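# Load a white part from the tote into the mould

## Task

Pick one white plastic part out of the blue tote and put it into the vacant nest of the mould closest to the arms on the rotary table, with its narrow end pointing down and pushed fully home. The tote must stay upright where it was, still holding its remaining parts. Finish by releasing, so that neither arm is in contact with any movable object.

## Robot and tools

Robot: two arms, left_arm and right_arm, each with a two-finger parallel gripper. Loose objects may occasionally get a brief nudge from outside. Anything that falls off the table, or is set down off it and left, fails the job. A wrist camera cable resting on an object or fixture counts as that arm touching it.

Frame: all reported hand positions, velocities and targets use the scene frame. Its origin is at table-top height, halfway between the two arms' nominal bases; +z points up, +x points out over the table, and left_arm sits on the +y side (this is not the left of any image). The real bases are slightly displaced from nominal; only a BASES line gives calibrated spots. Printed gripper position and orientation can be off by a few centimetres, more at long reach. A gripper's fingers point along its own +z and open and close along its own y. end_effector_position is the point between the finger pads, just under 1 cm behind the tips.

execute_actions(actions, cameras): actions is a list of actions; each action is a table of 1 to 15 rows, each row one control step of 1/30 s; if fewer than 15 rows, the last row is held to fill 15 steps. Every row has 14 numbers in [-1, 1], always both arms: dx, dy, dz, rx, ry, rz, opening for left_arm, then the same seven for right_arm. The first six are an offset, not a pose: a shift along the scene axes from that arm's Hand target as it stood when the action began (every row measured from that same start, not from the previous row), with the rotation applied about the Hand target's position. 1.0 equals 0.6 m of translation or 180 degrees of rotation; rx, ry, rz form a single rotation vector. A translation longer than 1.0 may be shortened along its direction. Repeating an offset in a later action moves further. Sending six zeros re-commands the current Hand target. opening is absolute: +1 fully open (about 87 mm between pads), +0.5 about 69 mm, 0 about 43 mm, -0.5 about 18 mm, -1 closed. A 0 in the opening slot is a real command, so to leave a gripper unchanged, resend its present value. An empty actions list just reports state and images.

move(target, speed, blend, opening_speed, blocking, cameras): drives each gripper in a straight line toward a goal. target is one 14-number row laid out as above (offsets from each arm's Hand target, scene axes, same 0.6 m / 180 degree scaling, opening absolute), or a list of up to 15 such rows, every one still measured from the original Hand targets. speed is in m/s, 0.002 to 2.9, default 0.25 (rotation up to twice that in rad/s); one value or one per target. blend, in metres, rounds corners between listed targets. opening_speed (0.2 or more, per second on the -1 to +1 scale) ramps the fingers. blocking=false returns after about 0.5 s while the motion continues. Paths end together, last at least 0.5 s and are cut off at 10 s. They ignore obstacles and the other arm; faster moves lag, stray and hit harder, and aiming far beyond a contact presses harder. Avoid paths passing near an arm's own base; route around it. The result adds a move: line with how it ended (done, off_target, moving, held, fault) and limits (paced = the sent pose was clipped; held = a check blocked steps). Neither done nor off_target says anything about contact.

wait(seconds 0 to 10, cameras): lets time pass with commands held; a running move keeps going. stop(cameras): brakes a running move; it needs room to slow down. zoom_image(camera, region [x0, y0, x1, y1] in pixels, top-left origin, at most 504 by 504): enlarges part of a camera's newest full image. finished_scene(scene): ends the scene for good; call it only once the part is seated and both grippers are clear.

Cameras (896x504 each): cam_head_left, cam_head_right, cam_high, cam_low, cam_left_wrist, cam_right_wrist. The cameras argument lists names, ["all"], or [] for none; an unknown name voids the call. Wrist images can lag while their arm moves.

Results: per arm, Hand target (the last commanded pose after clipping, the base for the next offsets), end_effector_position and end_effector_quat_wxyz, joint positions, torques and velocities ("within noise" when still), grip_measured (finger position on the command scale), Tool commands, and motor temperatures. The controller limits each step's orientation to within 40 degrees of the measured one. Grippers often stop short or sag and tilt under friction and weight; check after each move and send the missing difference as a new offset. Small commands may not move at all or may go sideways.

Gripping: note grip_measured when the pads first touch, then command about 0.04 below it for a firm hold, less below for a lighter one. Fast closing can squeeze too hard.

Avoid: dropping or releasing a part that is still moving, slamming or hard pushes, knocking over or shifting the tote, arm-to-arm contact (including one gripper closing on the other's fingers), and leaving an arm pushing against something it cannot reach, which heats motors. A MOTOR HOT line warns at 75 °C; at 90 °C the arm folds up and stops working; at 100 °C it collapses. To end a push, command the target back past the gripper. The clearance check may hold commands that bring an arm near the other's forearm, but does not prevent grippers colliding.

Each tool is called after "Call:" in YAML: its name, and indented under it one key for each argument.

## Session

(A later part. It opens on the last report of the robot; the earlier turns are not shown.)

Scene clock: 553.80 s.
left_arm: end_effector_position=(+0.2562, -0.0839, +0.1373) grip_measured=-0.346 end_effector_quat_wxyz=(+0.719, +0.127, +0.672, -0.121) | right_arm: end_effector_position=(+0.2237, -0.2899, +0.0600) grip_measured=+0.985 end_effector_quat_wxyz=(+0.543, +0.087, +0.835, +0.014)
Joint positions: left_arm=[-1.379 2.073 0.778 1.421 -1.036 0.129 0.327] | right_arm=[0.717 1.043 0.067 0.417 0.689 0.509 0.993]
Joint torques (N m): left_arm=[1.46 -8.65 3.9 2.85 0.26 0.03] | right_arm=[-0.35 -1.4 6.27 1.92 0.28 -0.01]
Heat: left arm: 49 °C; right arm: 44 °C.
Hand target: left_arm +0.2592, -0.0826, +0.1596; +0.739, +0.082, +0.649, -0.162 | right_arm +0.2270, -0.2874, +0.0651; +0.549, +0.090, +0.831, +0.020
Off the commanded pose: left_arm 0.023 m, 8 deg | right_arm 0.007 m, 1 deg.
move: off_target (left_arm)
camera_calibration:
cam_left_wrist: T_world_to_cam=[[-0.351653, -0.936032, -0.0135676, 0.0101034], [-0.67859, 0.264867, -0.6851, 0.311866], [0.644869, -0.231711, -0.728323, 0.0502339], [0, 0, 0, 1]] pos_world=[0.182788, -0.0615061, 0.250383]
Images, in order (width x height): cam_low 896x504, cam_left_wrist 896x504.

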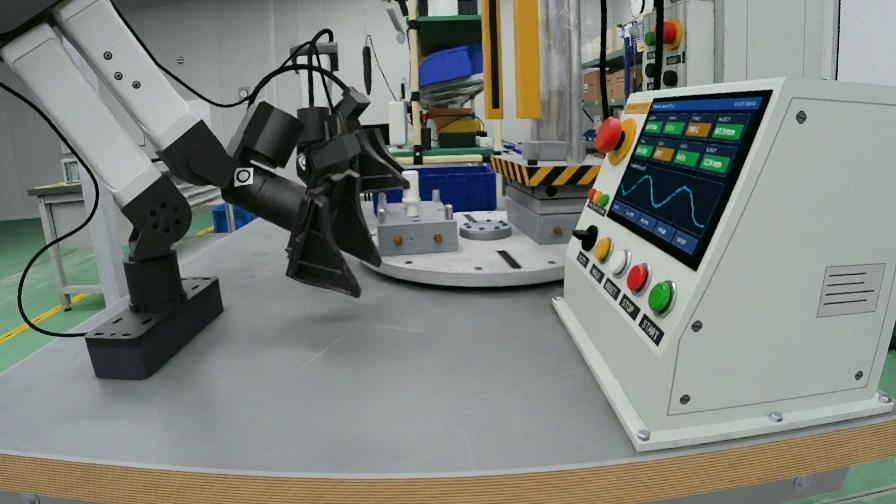

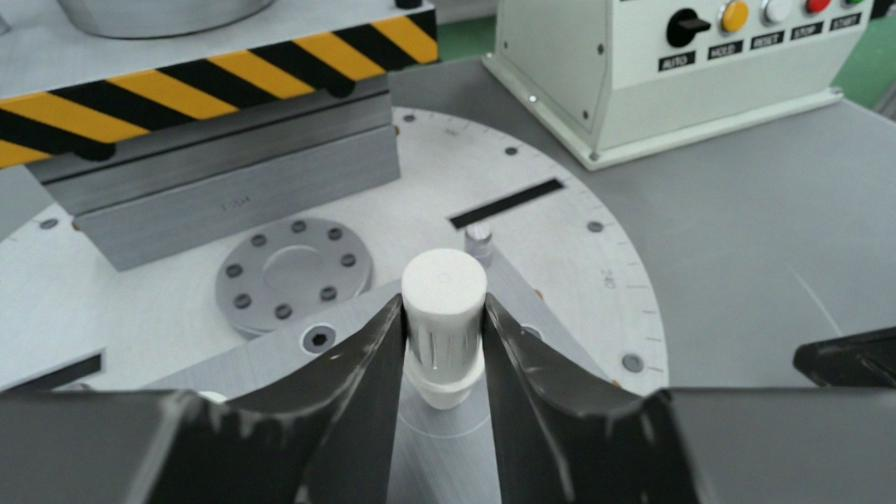

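Call:
move:
  target: [0.002,0.002,0.015,0,0,0,-0.5, 0,0,0,0,0,0,1]
  speed: 0.03
  cameras: ["cam_left_wrist","cam_low"]

Call:
zoom_image:
  camera: "cam_low"
  region: [390, 150, 440, 230]

Call:
zoom_image:
  camera: "cam_left_wrist"
  region: [395, 240, 495, 460]

Scene clock: 565.30 s.
left_arm: end_effector_position=(+0.2578, -0.0828, +0.1373) grip_measured=-0.346 end_effector_quat_wxyz=(+0.720, +0.128, +0.672, -0.117) | right_arm: end_effector_position=(+0.2237, -0.2899, +0.0600) grip_measured=+0.985 end_effector_quat_wxyz=(+0.543, +0.087, +0.835, +0.014)
Joint positions: left_arm=[-1.375 2.072 0.778 1.421 -1.034 0.135 0.327] | right_arm=[0.717 1.043 0.067 0.417 0.689 0.509 0.993]
Joint torques (N m): left_arm=[1.46 -10.78 3.89 2.64 0.29 0.02] | right_arm=[-0.29 -1.4 6.35 1.92 0.26 0.01]
Motor temperatures (°C): left_arm=[29 43 42 50 27 29 30] | right_arm=[30 36 44 39 27 28 31]
Heat: left arm: 50 °C; right arm: 44 °C.
Hand target: left_arm +0.2603, -0.0815, +0.1687; +0.739, +0.082, +0.649, -0.162 | right_arm +0.2270, -0.2874, +0.0651; +0.549, +0.090, +0.831, +0.020
Off the commanded pose: left_arm 0.032 m, 8 deg | right_arm 0.007 m, 1 deg.
move: off_target (left_arm)
camera_calibration:
cam_left_wrist: T_world_to_cam=[[-0.34876, -0.936981, -0.0207883, 0.0119082], [-0.677852, 0.267501, -0.684807, 0.312604], [0.647212, -0.224742, -0.728428, 0.0493667], [0, 0, 0, 1]] pos_world=[0.184101, -0.0613693, 0.250281]
Images, in order (width x height): cam_low 896x504, cam_left_wrist 896x504.

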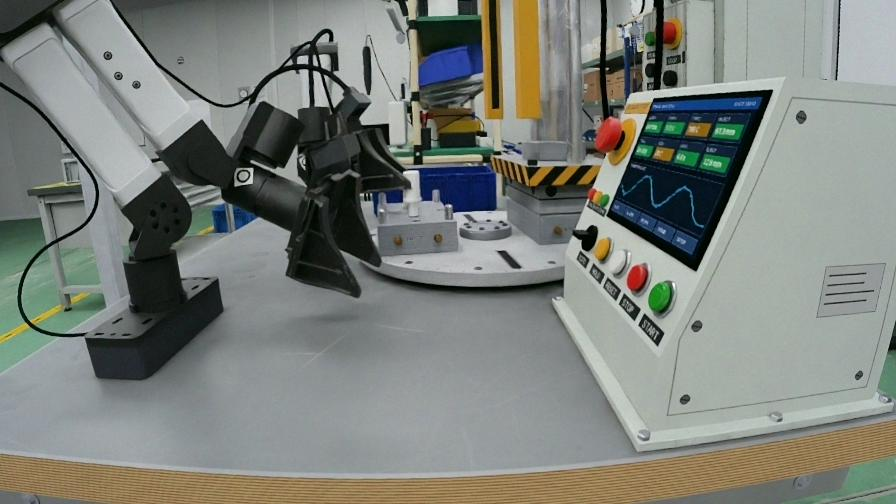

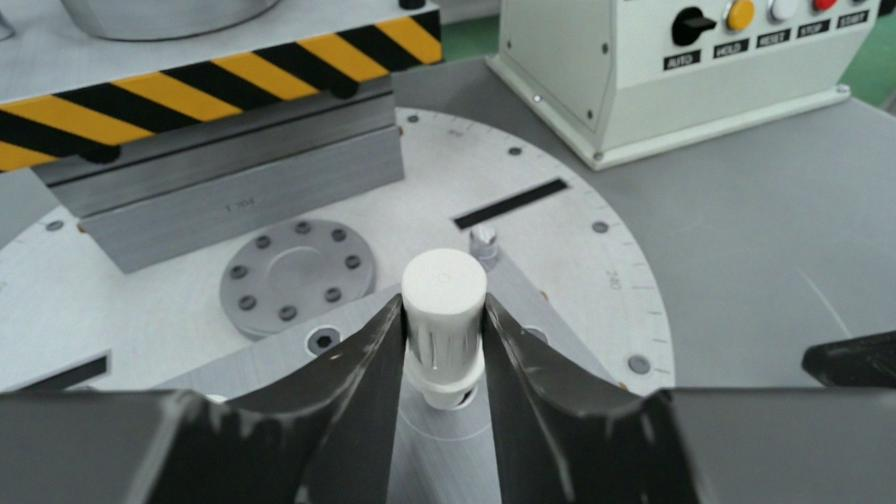

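Scaled by 6.300 from the camera's 896x504 image, which has a finer 1280x720 frame.

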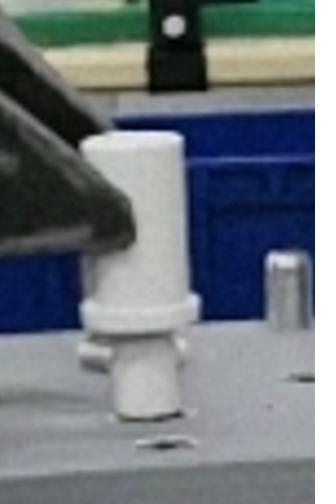

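Scaled by 2.291 from the camera's 896x504 image, which has a finer 1280x720 frame.

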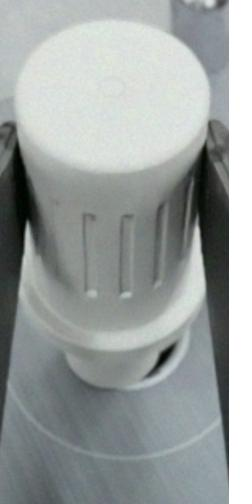

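Call:
move:
  target: [0.002,-0.004,0.012,-0.0130,0.0047,0,-0.5, 0,0,0,0,0,0,1]
  speed: 0.03
  cameras: ["cam_left_wrist","cam_low"]

Call:
zoom_image:
  camera: "cam_low"
  region: [390, 150, 440, 230]

Call:
zoom_image:
  camera: "cam_left_wrist"
  region: [395, 240, 495, 460]

Scene clock: 580.23 s.
left_arm: end_effector_position=(+0.2592, -0.0815, +0.1437) grip_measured=-0.346 end_effector_quat_wxyz=(+0.721, +0.116, +0.672, -0.126) | right_arm: end_effector_position=(+0.2237, -0.2899, +0.0600) grip_measured=+0.985 end_effector_quat_wxyz=(+0.543, +0.087, +0.835, +0.014)
Joint positions: left_arm=[-1.371 2.053 0.773 1.42 -1.034 0.118 0.327] | right_arm=[0.717 1.043 0.067 0.417 0.689 0.509 0.993]
Joint torques (N m): left_arm=[1.32 -10.77 5.37 2.4 0.28 -0.17] | right_arm=[-0.29 -1.37 6.34 1.92 0.28 -0.02]
Heat: left arm: 50 °C; right arm: 44 °C.
Hand target: left_arm +0.2616, -0.0839, +0.1758; +0.735, +0.066, +0.651, -0.176 | right_arm +0.2270, -0.2874, +0.0651; +0.549, +0.090, +0.831, +0.020
Off the commanded pose: left_arm 0.032 m, 9 deg | right_arm 0.007 m, 1 deg.
move: off_target (left_arm)
camera_calibration:
cam_left_wrist: T_world_to_cam=[[-0.345538, -0.938369, 0.00817026, 0.00866075], [-0.681045, 0.244774, -0.690119, 0.317368], [0.645586, -0.244027, -0.72365, 0.05164], [0, 0, 0, 1]] pos_world=[0.185796, -0.0569548, 0.25632]
Images, in order (width x height): cam_low 896x504, cam_left_wrist 896x504.

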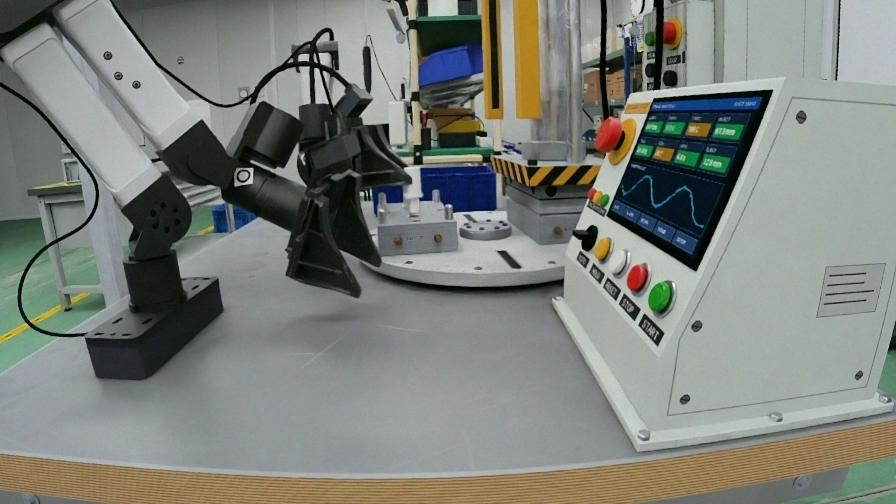

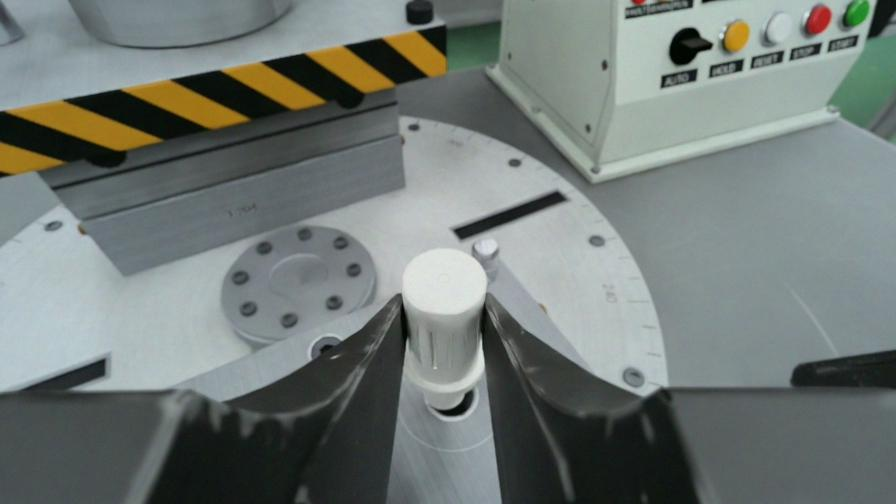

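Scaled by 6.300 from the camera's 896x504 image, which has a finer 1280x720 frame.

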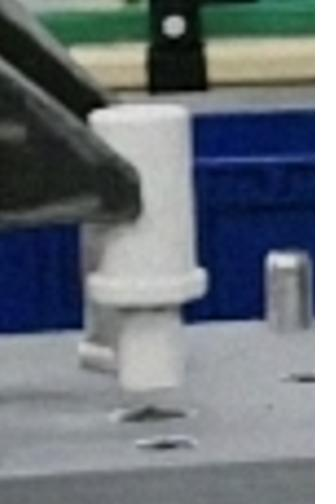

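Scaled by 2.291 from the camera's 896x504 image, which has a finer 1280x720 frame.

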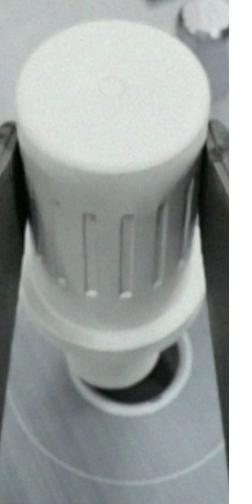

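Call:
move:
  target: [-0.001,-0.008,0,0,0,-0.0095,-0.5, 0,0,0,0,0,0,1]
  speed: 0.03
  cameras: ["cam_left_wrist","cam_low"]

Call:
zoom_image:
  camera: "cam_low"
  region: [390, 150, 440, 230]

Call:
zoom_image:
  camera: "cam_left_wrist"
  region: [395, 240, 495, 460]

Scene clock: 597.73 s.
left_arm: end_effector_position=(+0.2580, -0.0862, +0.1443) grip_measured=-0.346 end_effector_quat_wxyz=(+0.719, +0.121, +0.669, -0.140) | right_arm: end_effector_position=(+0.2237, -0.2899, +0.0600) grip_measured=+0.985 end_effector_quat_wxyz=(+0.543, +0.087, +0.835, +0.014)
Joint positions: left_arm=[-1.369 2.053 0.773 1.419 -1.006 0.105 0.327] | right_arm=[0.717 1.043 0.067 0.417 0.689 0.509 0.993]
Joint torques (N m): left_arm=[1.51 -10.95 5.38 2.29 0.32 -0.19] | right_arm=[-0.31 -1.43 6.3 1.93 0.25 0.02]
Heat: left arm: 49 °C; right arm: 44 °C.
Hand target: left_arm +0.2609, -0.0887, +0.1759; +0.733, +0.075, +0.650, -0.187 | right_arm +0.2270, -0.2874, +0.0651; +0.549, +0.090, +0.831, +0.020
Off the commanded pose: left_arm 0.032 m, 8 deg | right_arm 0.007 m, 1 deg.
move: off_target (left_arm)
camera_calibration:
cam_left_wrist: T_world_to_cam=[[-0.37075, -0.928537, 0.0190711, 0.00952815], [-0.674929, 0.255269, -0.692321, 0.317771], [0.637978, -0.26955, -0.721337, 0.0510435], [0, 0, 0, 1]] pos_world=[0.185441, -0.0585111, 0.256638]
Images, in order (width x height): cam_low 896x504, cam_left_wrist 896x504.

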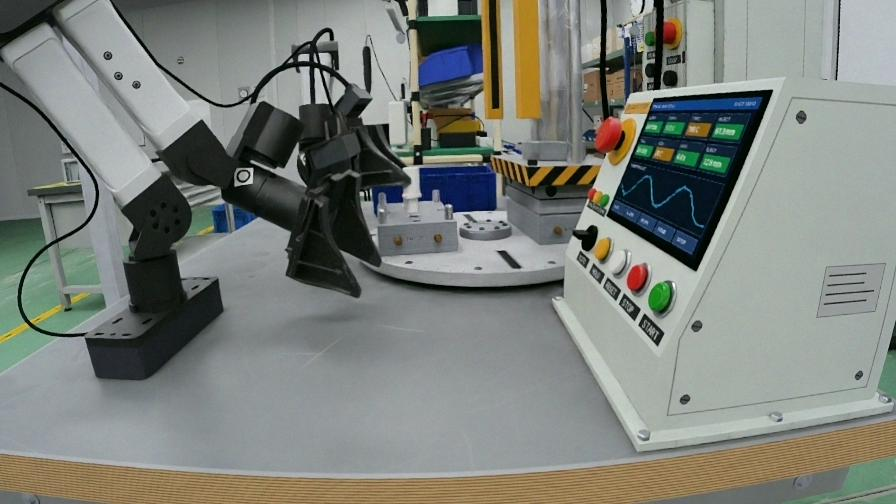

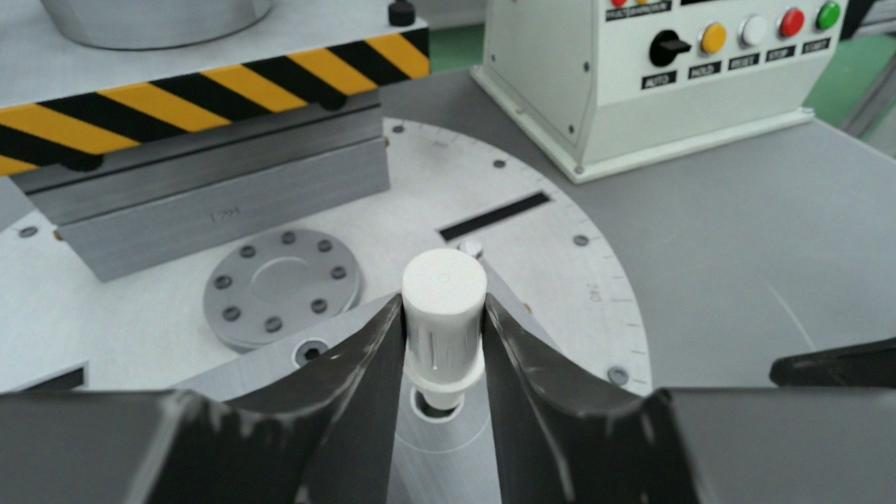

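Scaled by 6.300 from the camera's 896x504 image, which has a finer 1280x720 frame.

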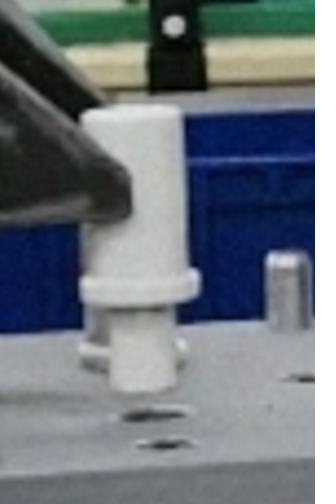

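Scaled by 2.291 from the camera's 896x504 image, which has a finer 1280x720 frame.

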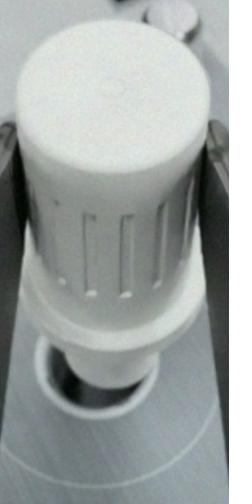

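Call:
move:
  target: [0.004,0.003,0,0,0,0,-0.5, 0,0,0,0,0,0,1]
  speed: 0.03

Scene clock: 603.40 s.
left_arm: end_effector_position=(+0.2616, -0.0852, +0.1469) grip_measured=-0.346 end_effector_quat_wxyz=(+0.720, +0.117, +0.669, -0.142) | right_arm: end_effector_position=(+0.2237, -0.2899, +0.0600) grip_measured=+0.985 end_effector_quat_wxyz=(+0.543, +0.087, +0.835, +0.014)
Joint positions: left_arm=[-1.359 2.047 0.773 1.419 -0.999 0.101 0.327] | right_arm=[0.717 1.043 0.067 0.417 0.689 0.509 0.993]
Joint torques (N m): left_arm=[1.35 -10.74 4.97 2.26 0.32 -0.16] | right_arm=[-0.39 -1.47 6.38 1.93 0.27 0]
Heat: left arm: 48 °C; right arm: 44 °C.
Hand target: left_arm +0.2634, -0.0869, +0.1759; +0.733, +0.075, +0.650, -0.187 | right_arm +0.2270, -0.2874, +0.0651; +0.549, +0.090, +0.831, +0.020
Off the commanded pose: left_arm 0.029 m, 7 deg | right_arm 0.007 m, 1 deg.
move: off_target (left_arm)
camera_calibration:
cam_left_wrist: T_world_to_cam=[[-0.368485, -0.929226, 0.0275149, 0.0098756], [-0.67507, 0.247116, -0.695136, 0.32156], [0.639139, -0.274722, -0.718351, 0.0497018], [0, 0, 0, 1]] pos_world=[0.188948, -0.0566318, 0.258959]

Call:
execute_actions:
  actions: []

Call:
zoom_image:
  camera: "cam_low"
  region: [390, 150, 440, 230]

Call:
zoom_image:
  camera: "cam_left_wrist"
  region: [395, 240, 495, 460]

Scene clock: 608.17 s.
left_arm: end_effector_position=(+0.2616, -0.0854, +0.1470) grip_measured=-0.346 end_effector_quat_wxyz=(+0.720, +0.117, +0.669, -0.143) | right_arm: end_effector_position=(+0.2237, -0.2899, +0.0600) grip_measured=+0.985 end_effector_quat_wxyz=(+0.543, +0.087, +0.835, +0.014)
Joint positions: left_arm=[-1.359 2.047 0.773 1.419 -0.997 0.1 0.327] | right_arm=[0.717 1.043 0.067 0.417 0.689 0.509 0.993]
Joint velocities: within noise
Joint torques (N m): left_arm=[1.31 -10.74 4.96 2.27 0.32 -0.16] | right_arm=[-0.36 -1.44 6.27 1.92 0.28 -0.01]
Motor temperatures (°C): left_arm=[29 46 41 48 27 29 30] | right_arm=[30 36 44 39 27 28 31]
Heat: left arm: 48 °C; right arm: 44 °C.
Hand target: left_arm +0.2634, -0.0869, +0.1759; +0.733, +0.076, +0.650, -0.187 | right_arm +0.2270, -0.2874, +0.0651; +0.549, +0.090, +0.831, +0.020
Tool commands: left_gripper/opening=-0.5 right_gripper/opening=+1.0
Off the commanded pose: left_arm 0.029 m, 7 deg | right_arm 0.007 m, 1 deg.
camera_calibration:
cam_left_wrist: T_world_to_cam=[[-0.369603, -0.928774, 0.0278048, 0.00990067], [-0.674757, 0.247704, -0.695231, 0.321516], [0.638825, -0.275721, -0.718249, 0.0497147], [0, 0, 0, 1]] pos_world=[0.188846, -0.0567381, 0.25896]

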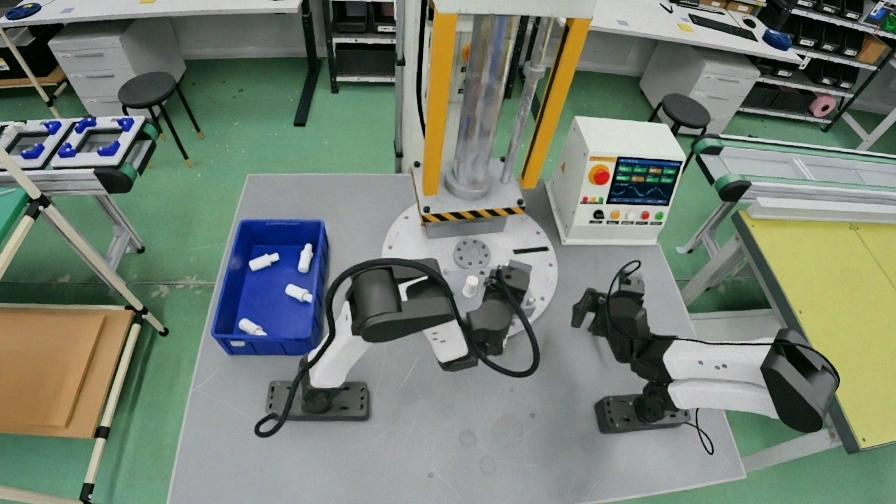

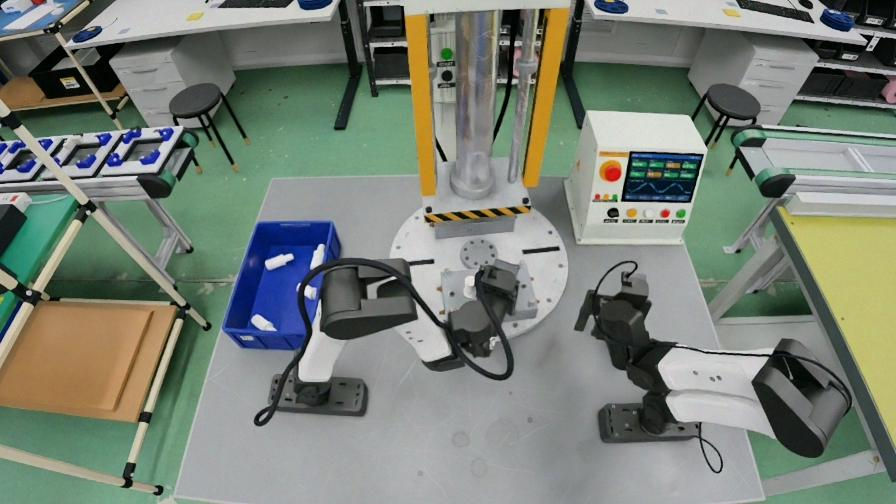

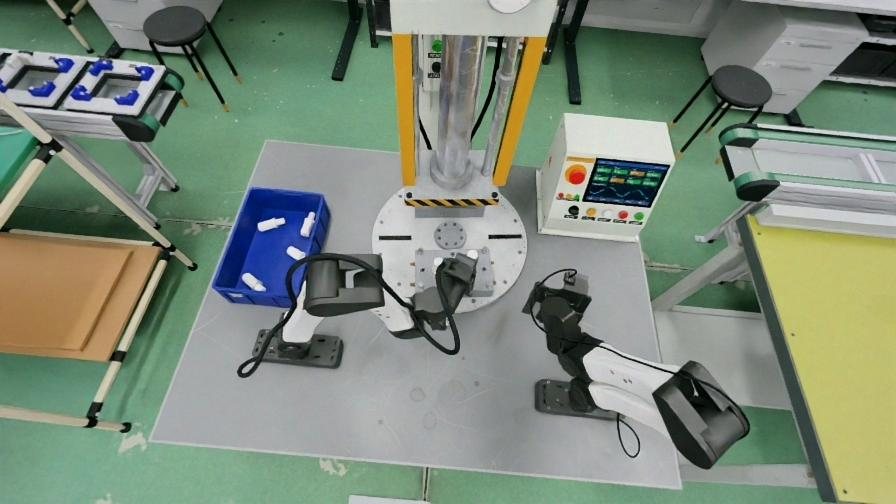

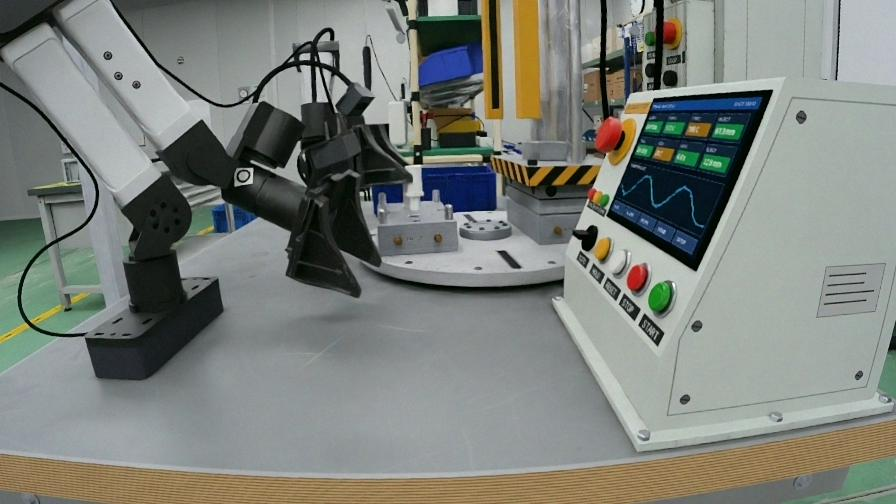

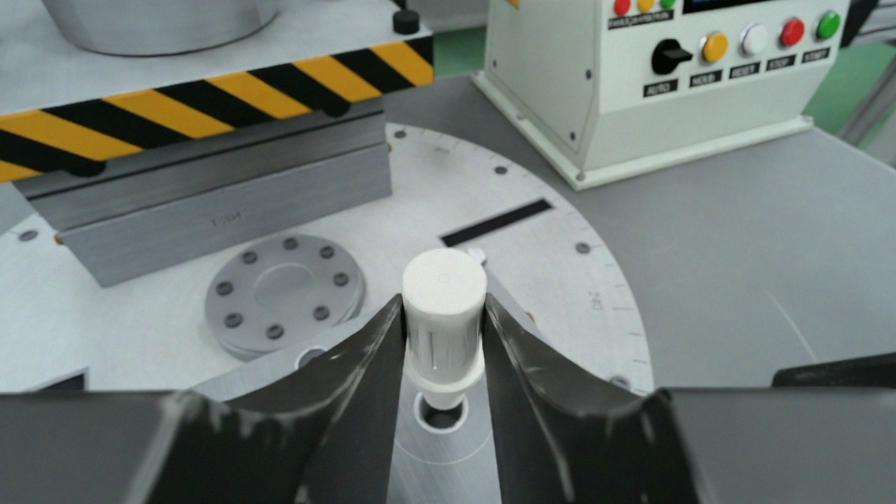

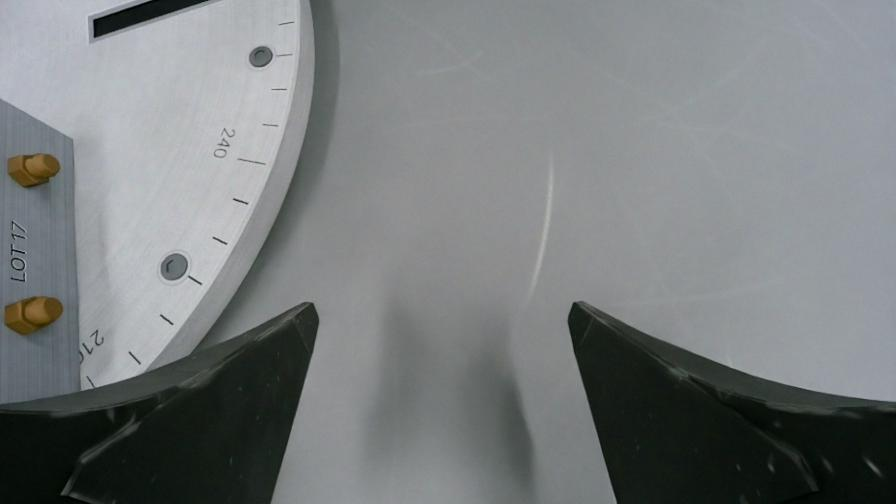

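Scaled by 6.300 from the camera's 896x504 image, which has a finer 1280x720 frame.

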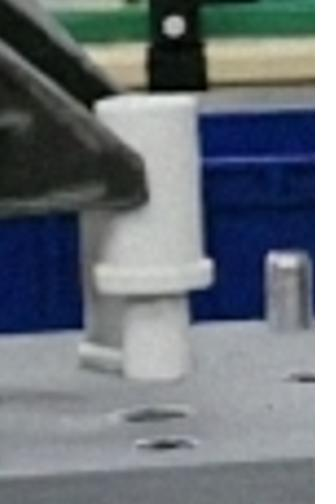

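Scaled by 2.291 from the camera's 896x504 image, which has a finer 1280x720 frame.

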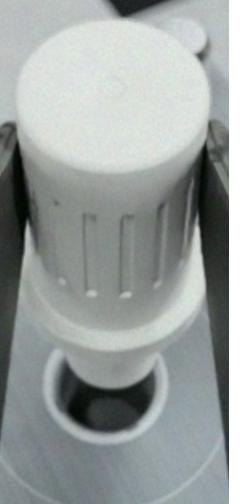

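Call:
move:
  target: [-0.005,0.002,-0.045,0.0157,-0.0057,0,-0.5, 0,0,0,0,0,0,1]
  speed: 0.03
  cameras: ["cam_left_wrist","cam_low"]

Call:
zoom_image:
  camera: "cam_low"
  region: [390, 150, 440, 230]

Call:
zoom_image:
  camera: "cam_left_wrist"
  region: [395, 240, 495, 460]

Scene clock: 621.10 s.
left_arm: end_effector_position=(+0.2613, -0.0833, +0.1372) grip_measured=-0.346 end_effector_quat_wxyz=(+0.718, +0.128, +0.671, -0.132) | right_arm: end_effector_position=(+0.2237, -0.2899, +0.0600) grip_measured=+0.985 end_effector_quat_wxyz=(+0.543, +0.087, +0.835, +0.014)
Joint positions: left_arm=[-1.359 2.066 0.766 1.421 -0.997 0.109 0.327] | right_arm=[0.717 1.043 0.067 0.417 0.689 0.509 0.993]
Joint torques (N m): left_arm=[0.62 -6.34 4.21 2.9 0.26 0.01] | right_arm=[-0.31 -1.48 6.26 1.91 0.28 -0.02]
Heat: left arm: 48 °C; right arm: 44 °C.
Hand target: left_arm +0.2603, -0.0856, +0.1489; +0.736, +0.095, +0.648, -0.170 | right_arm +0.2270, -0.2874, +0.0651; +0.549, +0.090, +0.831, +0.020
Off the commanded pose: left_arm 0.012 m, 7 deg | right_arm 0.007 m, 1 deg.
joint sent to its limit (left arm) — joint 4 (wrist pitch), upper limit. The joint targets still meet the commanded pose.
move: off_target (left_arm)
camera_calibration:
cam_left_wrist: T_world_to_cam=[[-0.369327, -0.929299, -0.00114089, 0.0158798], [-0.675935, 0.269476, -0.685926, 0.31488], [0.637738, -0.25256, -0.72767, 0.0469824], [0, 0, 0, 1]] pos_world=[0.188741, -0.0582296, 0.25019]
Images, in order (width x height): cam_low 896x504, cam_left_wrist 896x504.

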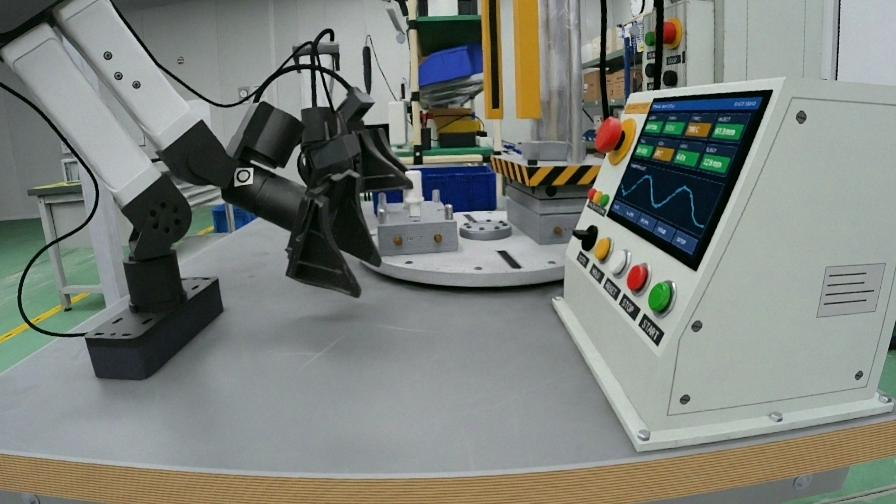

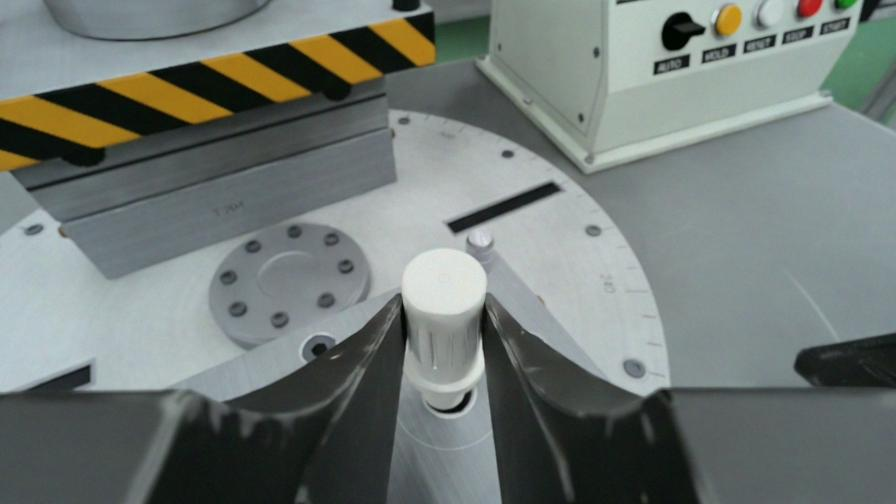

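Scaled by 6.300 from the camera's 896x504 image, which has a finer 1280x720 frame.

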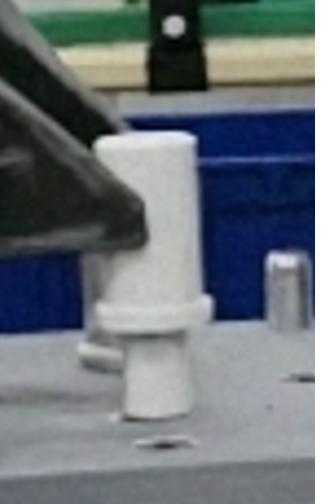

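Scaled by 2.291 from the camera's 896x504 image, which has a finer 1280x720 frame.

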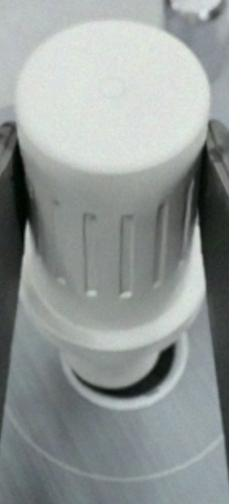

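Call:
move:
  target: [-0.006,-0.0045,0,-0.004,0.0015,0,-0.5, 0,0,0,0,0,0,1]
  speed: 0.02
  cameras: ["cam_left_wrist","cam_low"]

Call:
zoom_image:
  camera: "cam_low"
  region: [390, 150, 440, 230]

Call:
zoom_image:
  camera: "cam_left_wrist"
  region: [395, 240, 495, 460]

Scene clock: 632.67 s.
left_arm: end_effector_position=(+0.2595, -0.0844, +0.1371) grip_measured=-0.346 end_effector_quat_wxyz=(+0.718, +0.130, +0.671, -0.133) | right_arm: end_effector_position=(+0.2237, -0.2899, +0.0600) grip_measured=+0.985 end_effector_quat_wxyz=(+0.543, +0.087, +0.835, +0.014)
Joint positions: left_arm=[-1.363 2.066 0.766 1.421 -0.997 0.109 0.327] | right_arm=[0.717 1.043 0.067 0.417 0.689 0.509 0.993]
Joint torques (N m): left_arm=[0.09 -6 4.9 2.9 0.13 -0.09] | right_arm=[-0.29 -1.47 6.32 1.94 0.27 0.01]
Heat: left arm: 51 °C; right arm: 44 °C.
Hand target: left_arm +0.2567, -0.0884, +0.1488; +0.735, +0.090, +0.649, -0.174 | right_arm +0.2270, -0.2874, +0.0651; +0.549, +0.090, +0.831, +0.020
Off the commanded pose: left_arm 0.013 m, 7 deg | right_arm 0.007 m, 1 deg.
joint sent to its limit (left arm) — joint 4 (wrist pitch), upper limit. The joint targets still meet the commanded pose.
move: off_target (left_arm)
camera_calibration:
cam_left_wrist: T_world_to_cam=[[-0.37362, -0.927581, -0.00146163, 0.0155649], [-0.674682, 0.272836, -0.685831, 0.313789], [0.636563, -0.255254, -0.727759, 0.0479006], [0, 0, 0, 1]] pos_world=[0.187032, -0.0589484, 0.25009]
Images, in order (width x height): cam_low 896x504, cam_left_wrist 896x504.

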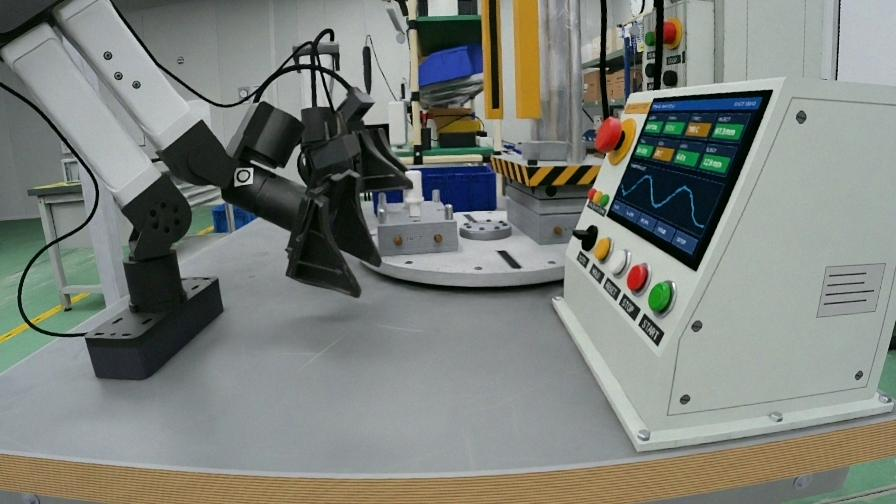

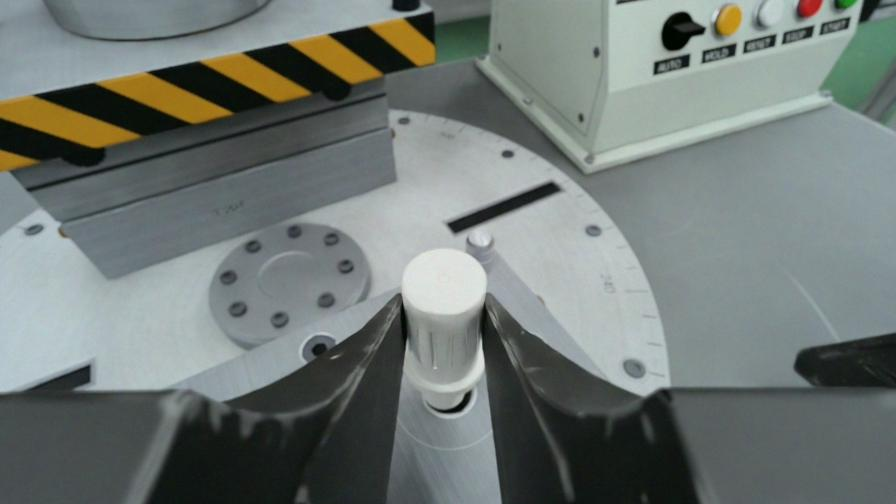

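Scaled by 6.300 from the camera's 896x504 image, which has a finer 1280x720 frame.

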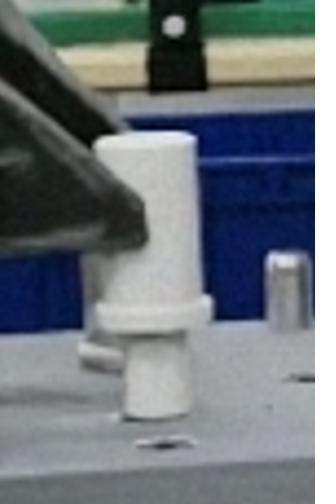

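Scaled by 2.291 from the camera's 896x504 image, which has a finer 1280x720 frame.

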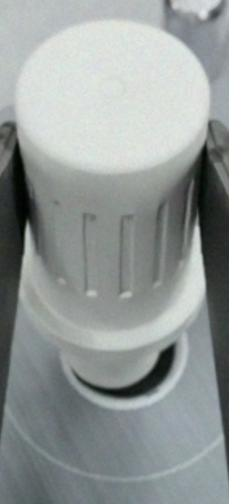

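Call:
wait:
  seconds: 0.3
  cameras: ["cam_left_wrist","cam_low"]

Call:
zoom_image:
  camera: "cam_low"
  region: [390, 150, 440, 230]

Call:
zoom_image:
  camera: "cam_left_wrist"
  region: [395, 240, 495, 460]

Scene clock: 640.03 s.
left_arm: end_effector_position=(+0.2595, -0.0844, +0.1371) grip_measured=-0.346 end_effector_quat_wxyz=(+0.718, +0.130, +0.671, -0.133) | right_arm: end_effector_position=(+0.2237, -0.2899, +0.0600) grip_measured=+0.985 end_effector_quat_wxyz=(+0.543, +0.087, +0.835, +0.014)
Joint positions: left_arm=[-1.363 2.066 0.766 1.421 -0.997 0.109 0.327] | right_arm=[0.717 1.043 0.067 0.417 0.689 0.509 0.993]
Joint torques (N m): left_arm=[0.06 -6 4.9 2.91 0.14 -0.08] | right_arm=[-0.35 -1.4 6.32 1.92 0.29 -0.01]
Heat: left arm: 52 °C; right arm: 44 °C.
Hand target: left_arm +0.2567, -0.0884, +0.1488; +0.735, +0.090, +0.649, -0.174 | right_arm +0.2270, -0.2874, +0.0651; +0.549, +0.090, +0.831, +0.020
Tool commands: left_gripper/opening=-0.5 right_gripper/opening=+1.0
Off the commanded pose: left_arm 0.013 m, 7 deg | right_arm 0.007 m, 1 deg.
wait: 0.30 s; at rest from the start
camera_calibration:
cam_left_wrist: T_world_to_cam=[[-0.37362, -0.927581, -0.00146163, 0.0155649], [-0.674682, 0.272836, -0.685831, 0.313789], [0.636563, -0.255254, -0.727759, 0.0479006], [0, 0, 0, 1]] pos_world=[0.187032, -0.0589484, 0.25009]
Images, in order (width x height): cam_low 896x504, cam_left_wrist 896x504.

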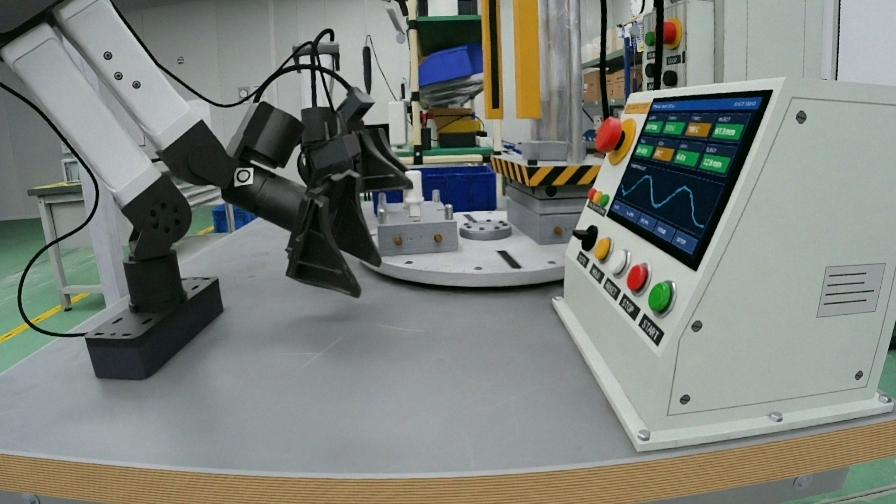

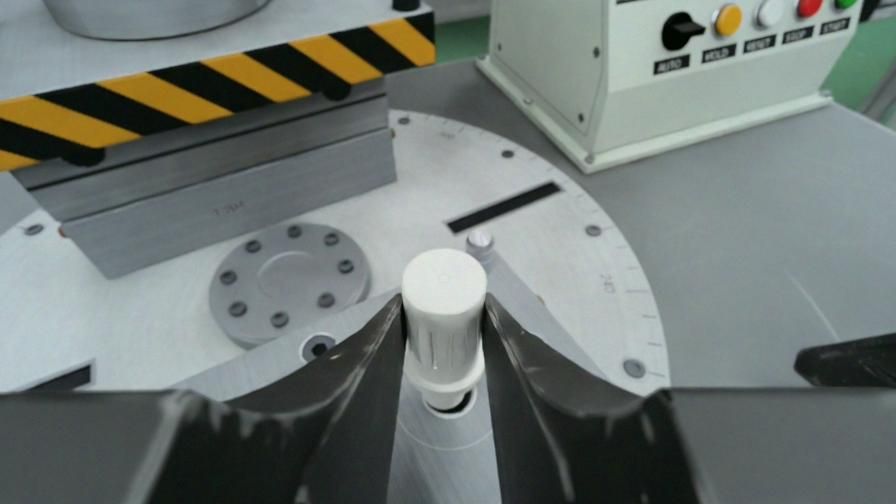

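Scaled by 6.300 from the camera's 896x504 image, which has a finer 1280x720 frame.

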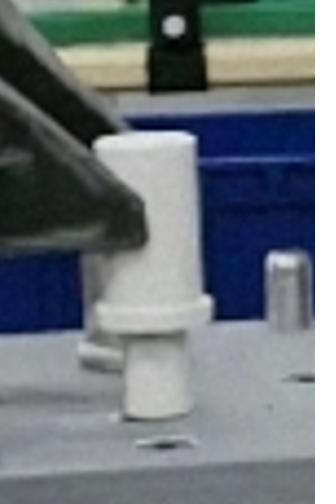

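Scaled by 2.291 from the camera's 896x504 image, which has a finer 1280x720 frame.

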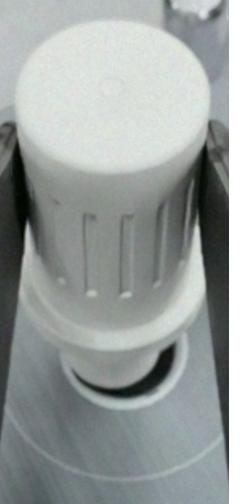

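Call:
move:
  target: [-0.0045,-0.003,0,0,0,0,-0.5, 0,0,0,0,0,0,1]
  speed: 0.02
  cameras: ["cam_left_wrist","cam_low"]

Call:
zoom_image:
  camera: "cam_low"
  region: [390, 150, 440, 230]

Call:
zoom_image:
  camera: "cam_left_wrist"
  region: [395, 240, 495, 460]

Scene clock: 645.77 s.
left_arm: end_effector_position=(+0.2570, -0.0858, +0.1359) grip_measured=-0.346 end_effector_quat_wxyz=(+0.717, +0.133, +0.671, -0.135) | right_arm: end_effector_position=(+0.2237, -0.2899, +0.0600) grip_measured=+0.985 end_effector_quat_wxyz=(+0.543, +0.087, +0.835, +0.014)
Joint positions: left_arm=[-1.369 2.069 0.766 1.421 -0.997 0.108 0.327] | right_arm=[0.717 1.043 0.067 0.417 0.689 0.509 0.993]
Joint torques (N m): left_arm=[-0.1 -6.01 5.41 2.9 0.05 -0.06] | right_arm=[-0.34 -1.46 6.32 1.95 0.27 -0.01]
Heat: left arm: 52 °C; right arm: 44 °C.
Hand target: left_arm +0.2539, -0.0902, +0.1489; +0.735, +0.090, +0.649, -0.175 | right_arm +0.2270, -0.2874, +0.0651; +0.549, +0.090, +0.831, +0.020
Off the commanded pose: left_arm 0.014 m, 7 deg | right_arm 0.007 m, 1 deg.
joint sent to its limit (left arm) — joint 4 (wrist pitch), upper limit. The joint targets still meet the commanded pose.
move: off_target (left_arm)
camera_calibration:
cam_left_wrist: T_world_to_cam=[[-0.37933, -0.925258, -0.00251612, 0.0150603], [-0.673649, 0.27804, -0.684756, 0.311723], [0.634276, -0.258054, -0.728768, 0.0486987], [0, 0, 0, 1]] pos_world=[0.184816, -0.0601699, 0.248982]
Images, in order (width x height): cam_low 896x504, cam_left_wrist 896x504.

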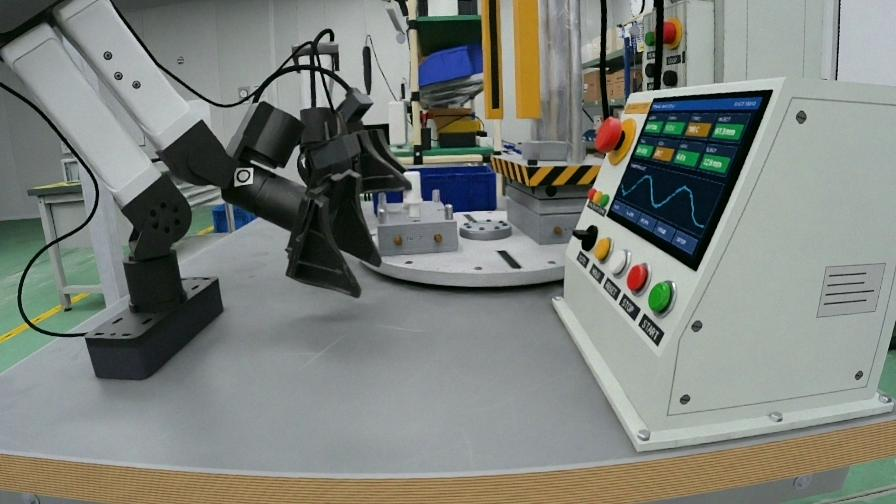

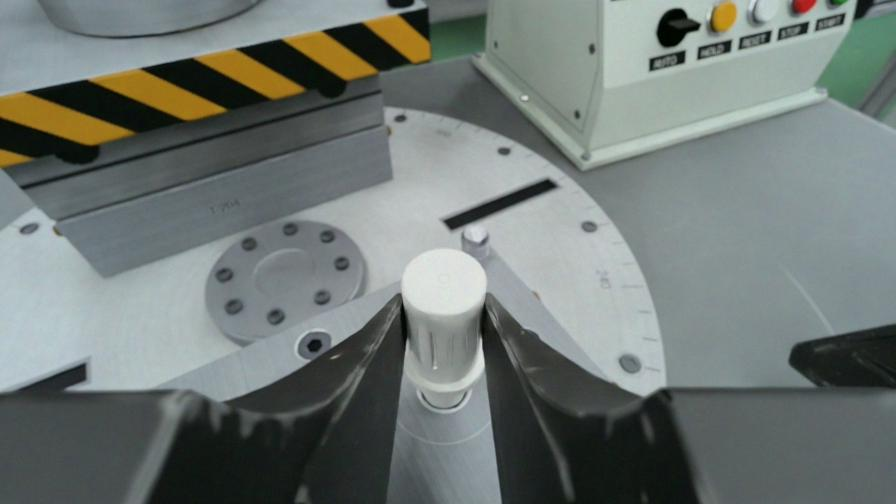

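Scaled by 6.300 from the camera's 896x504 image, which has a finer 1280x720 frame.

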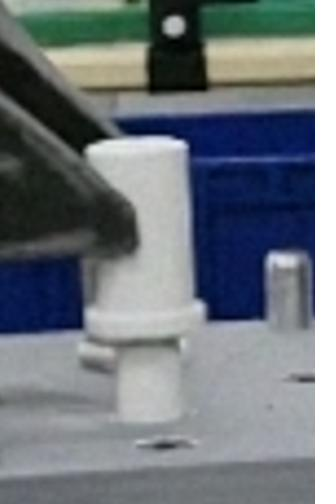

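Scaled by 2.291 from the camera's 896x504 image, which has a finer 1280x720 frame.

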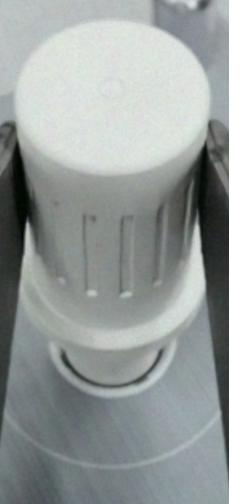

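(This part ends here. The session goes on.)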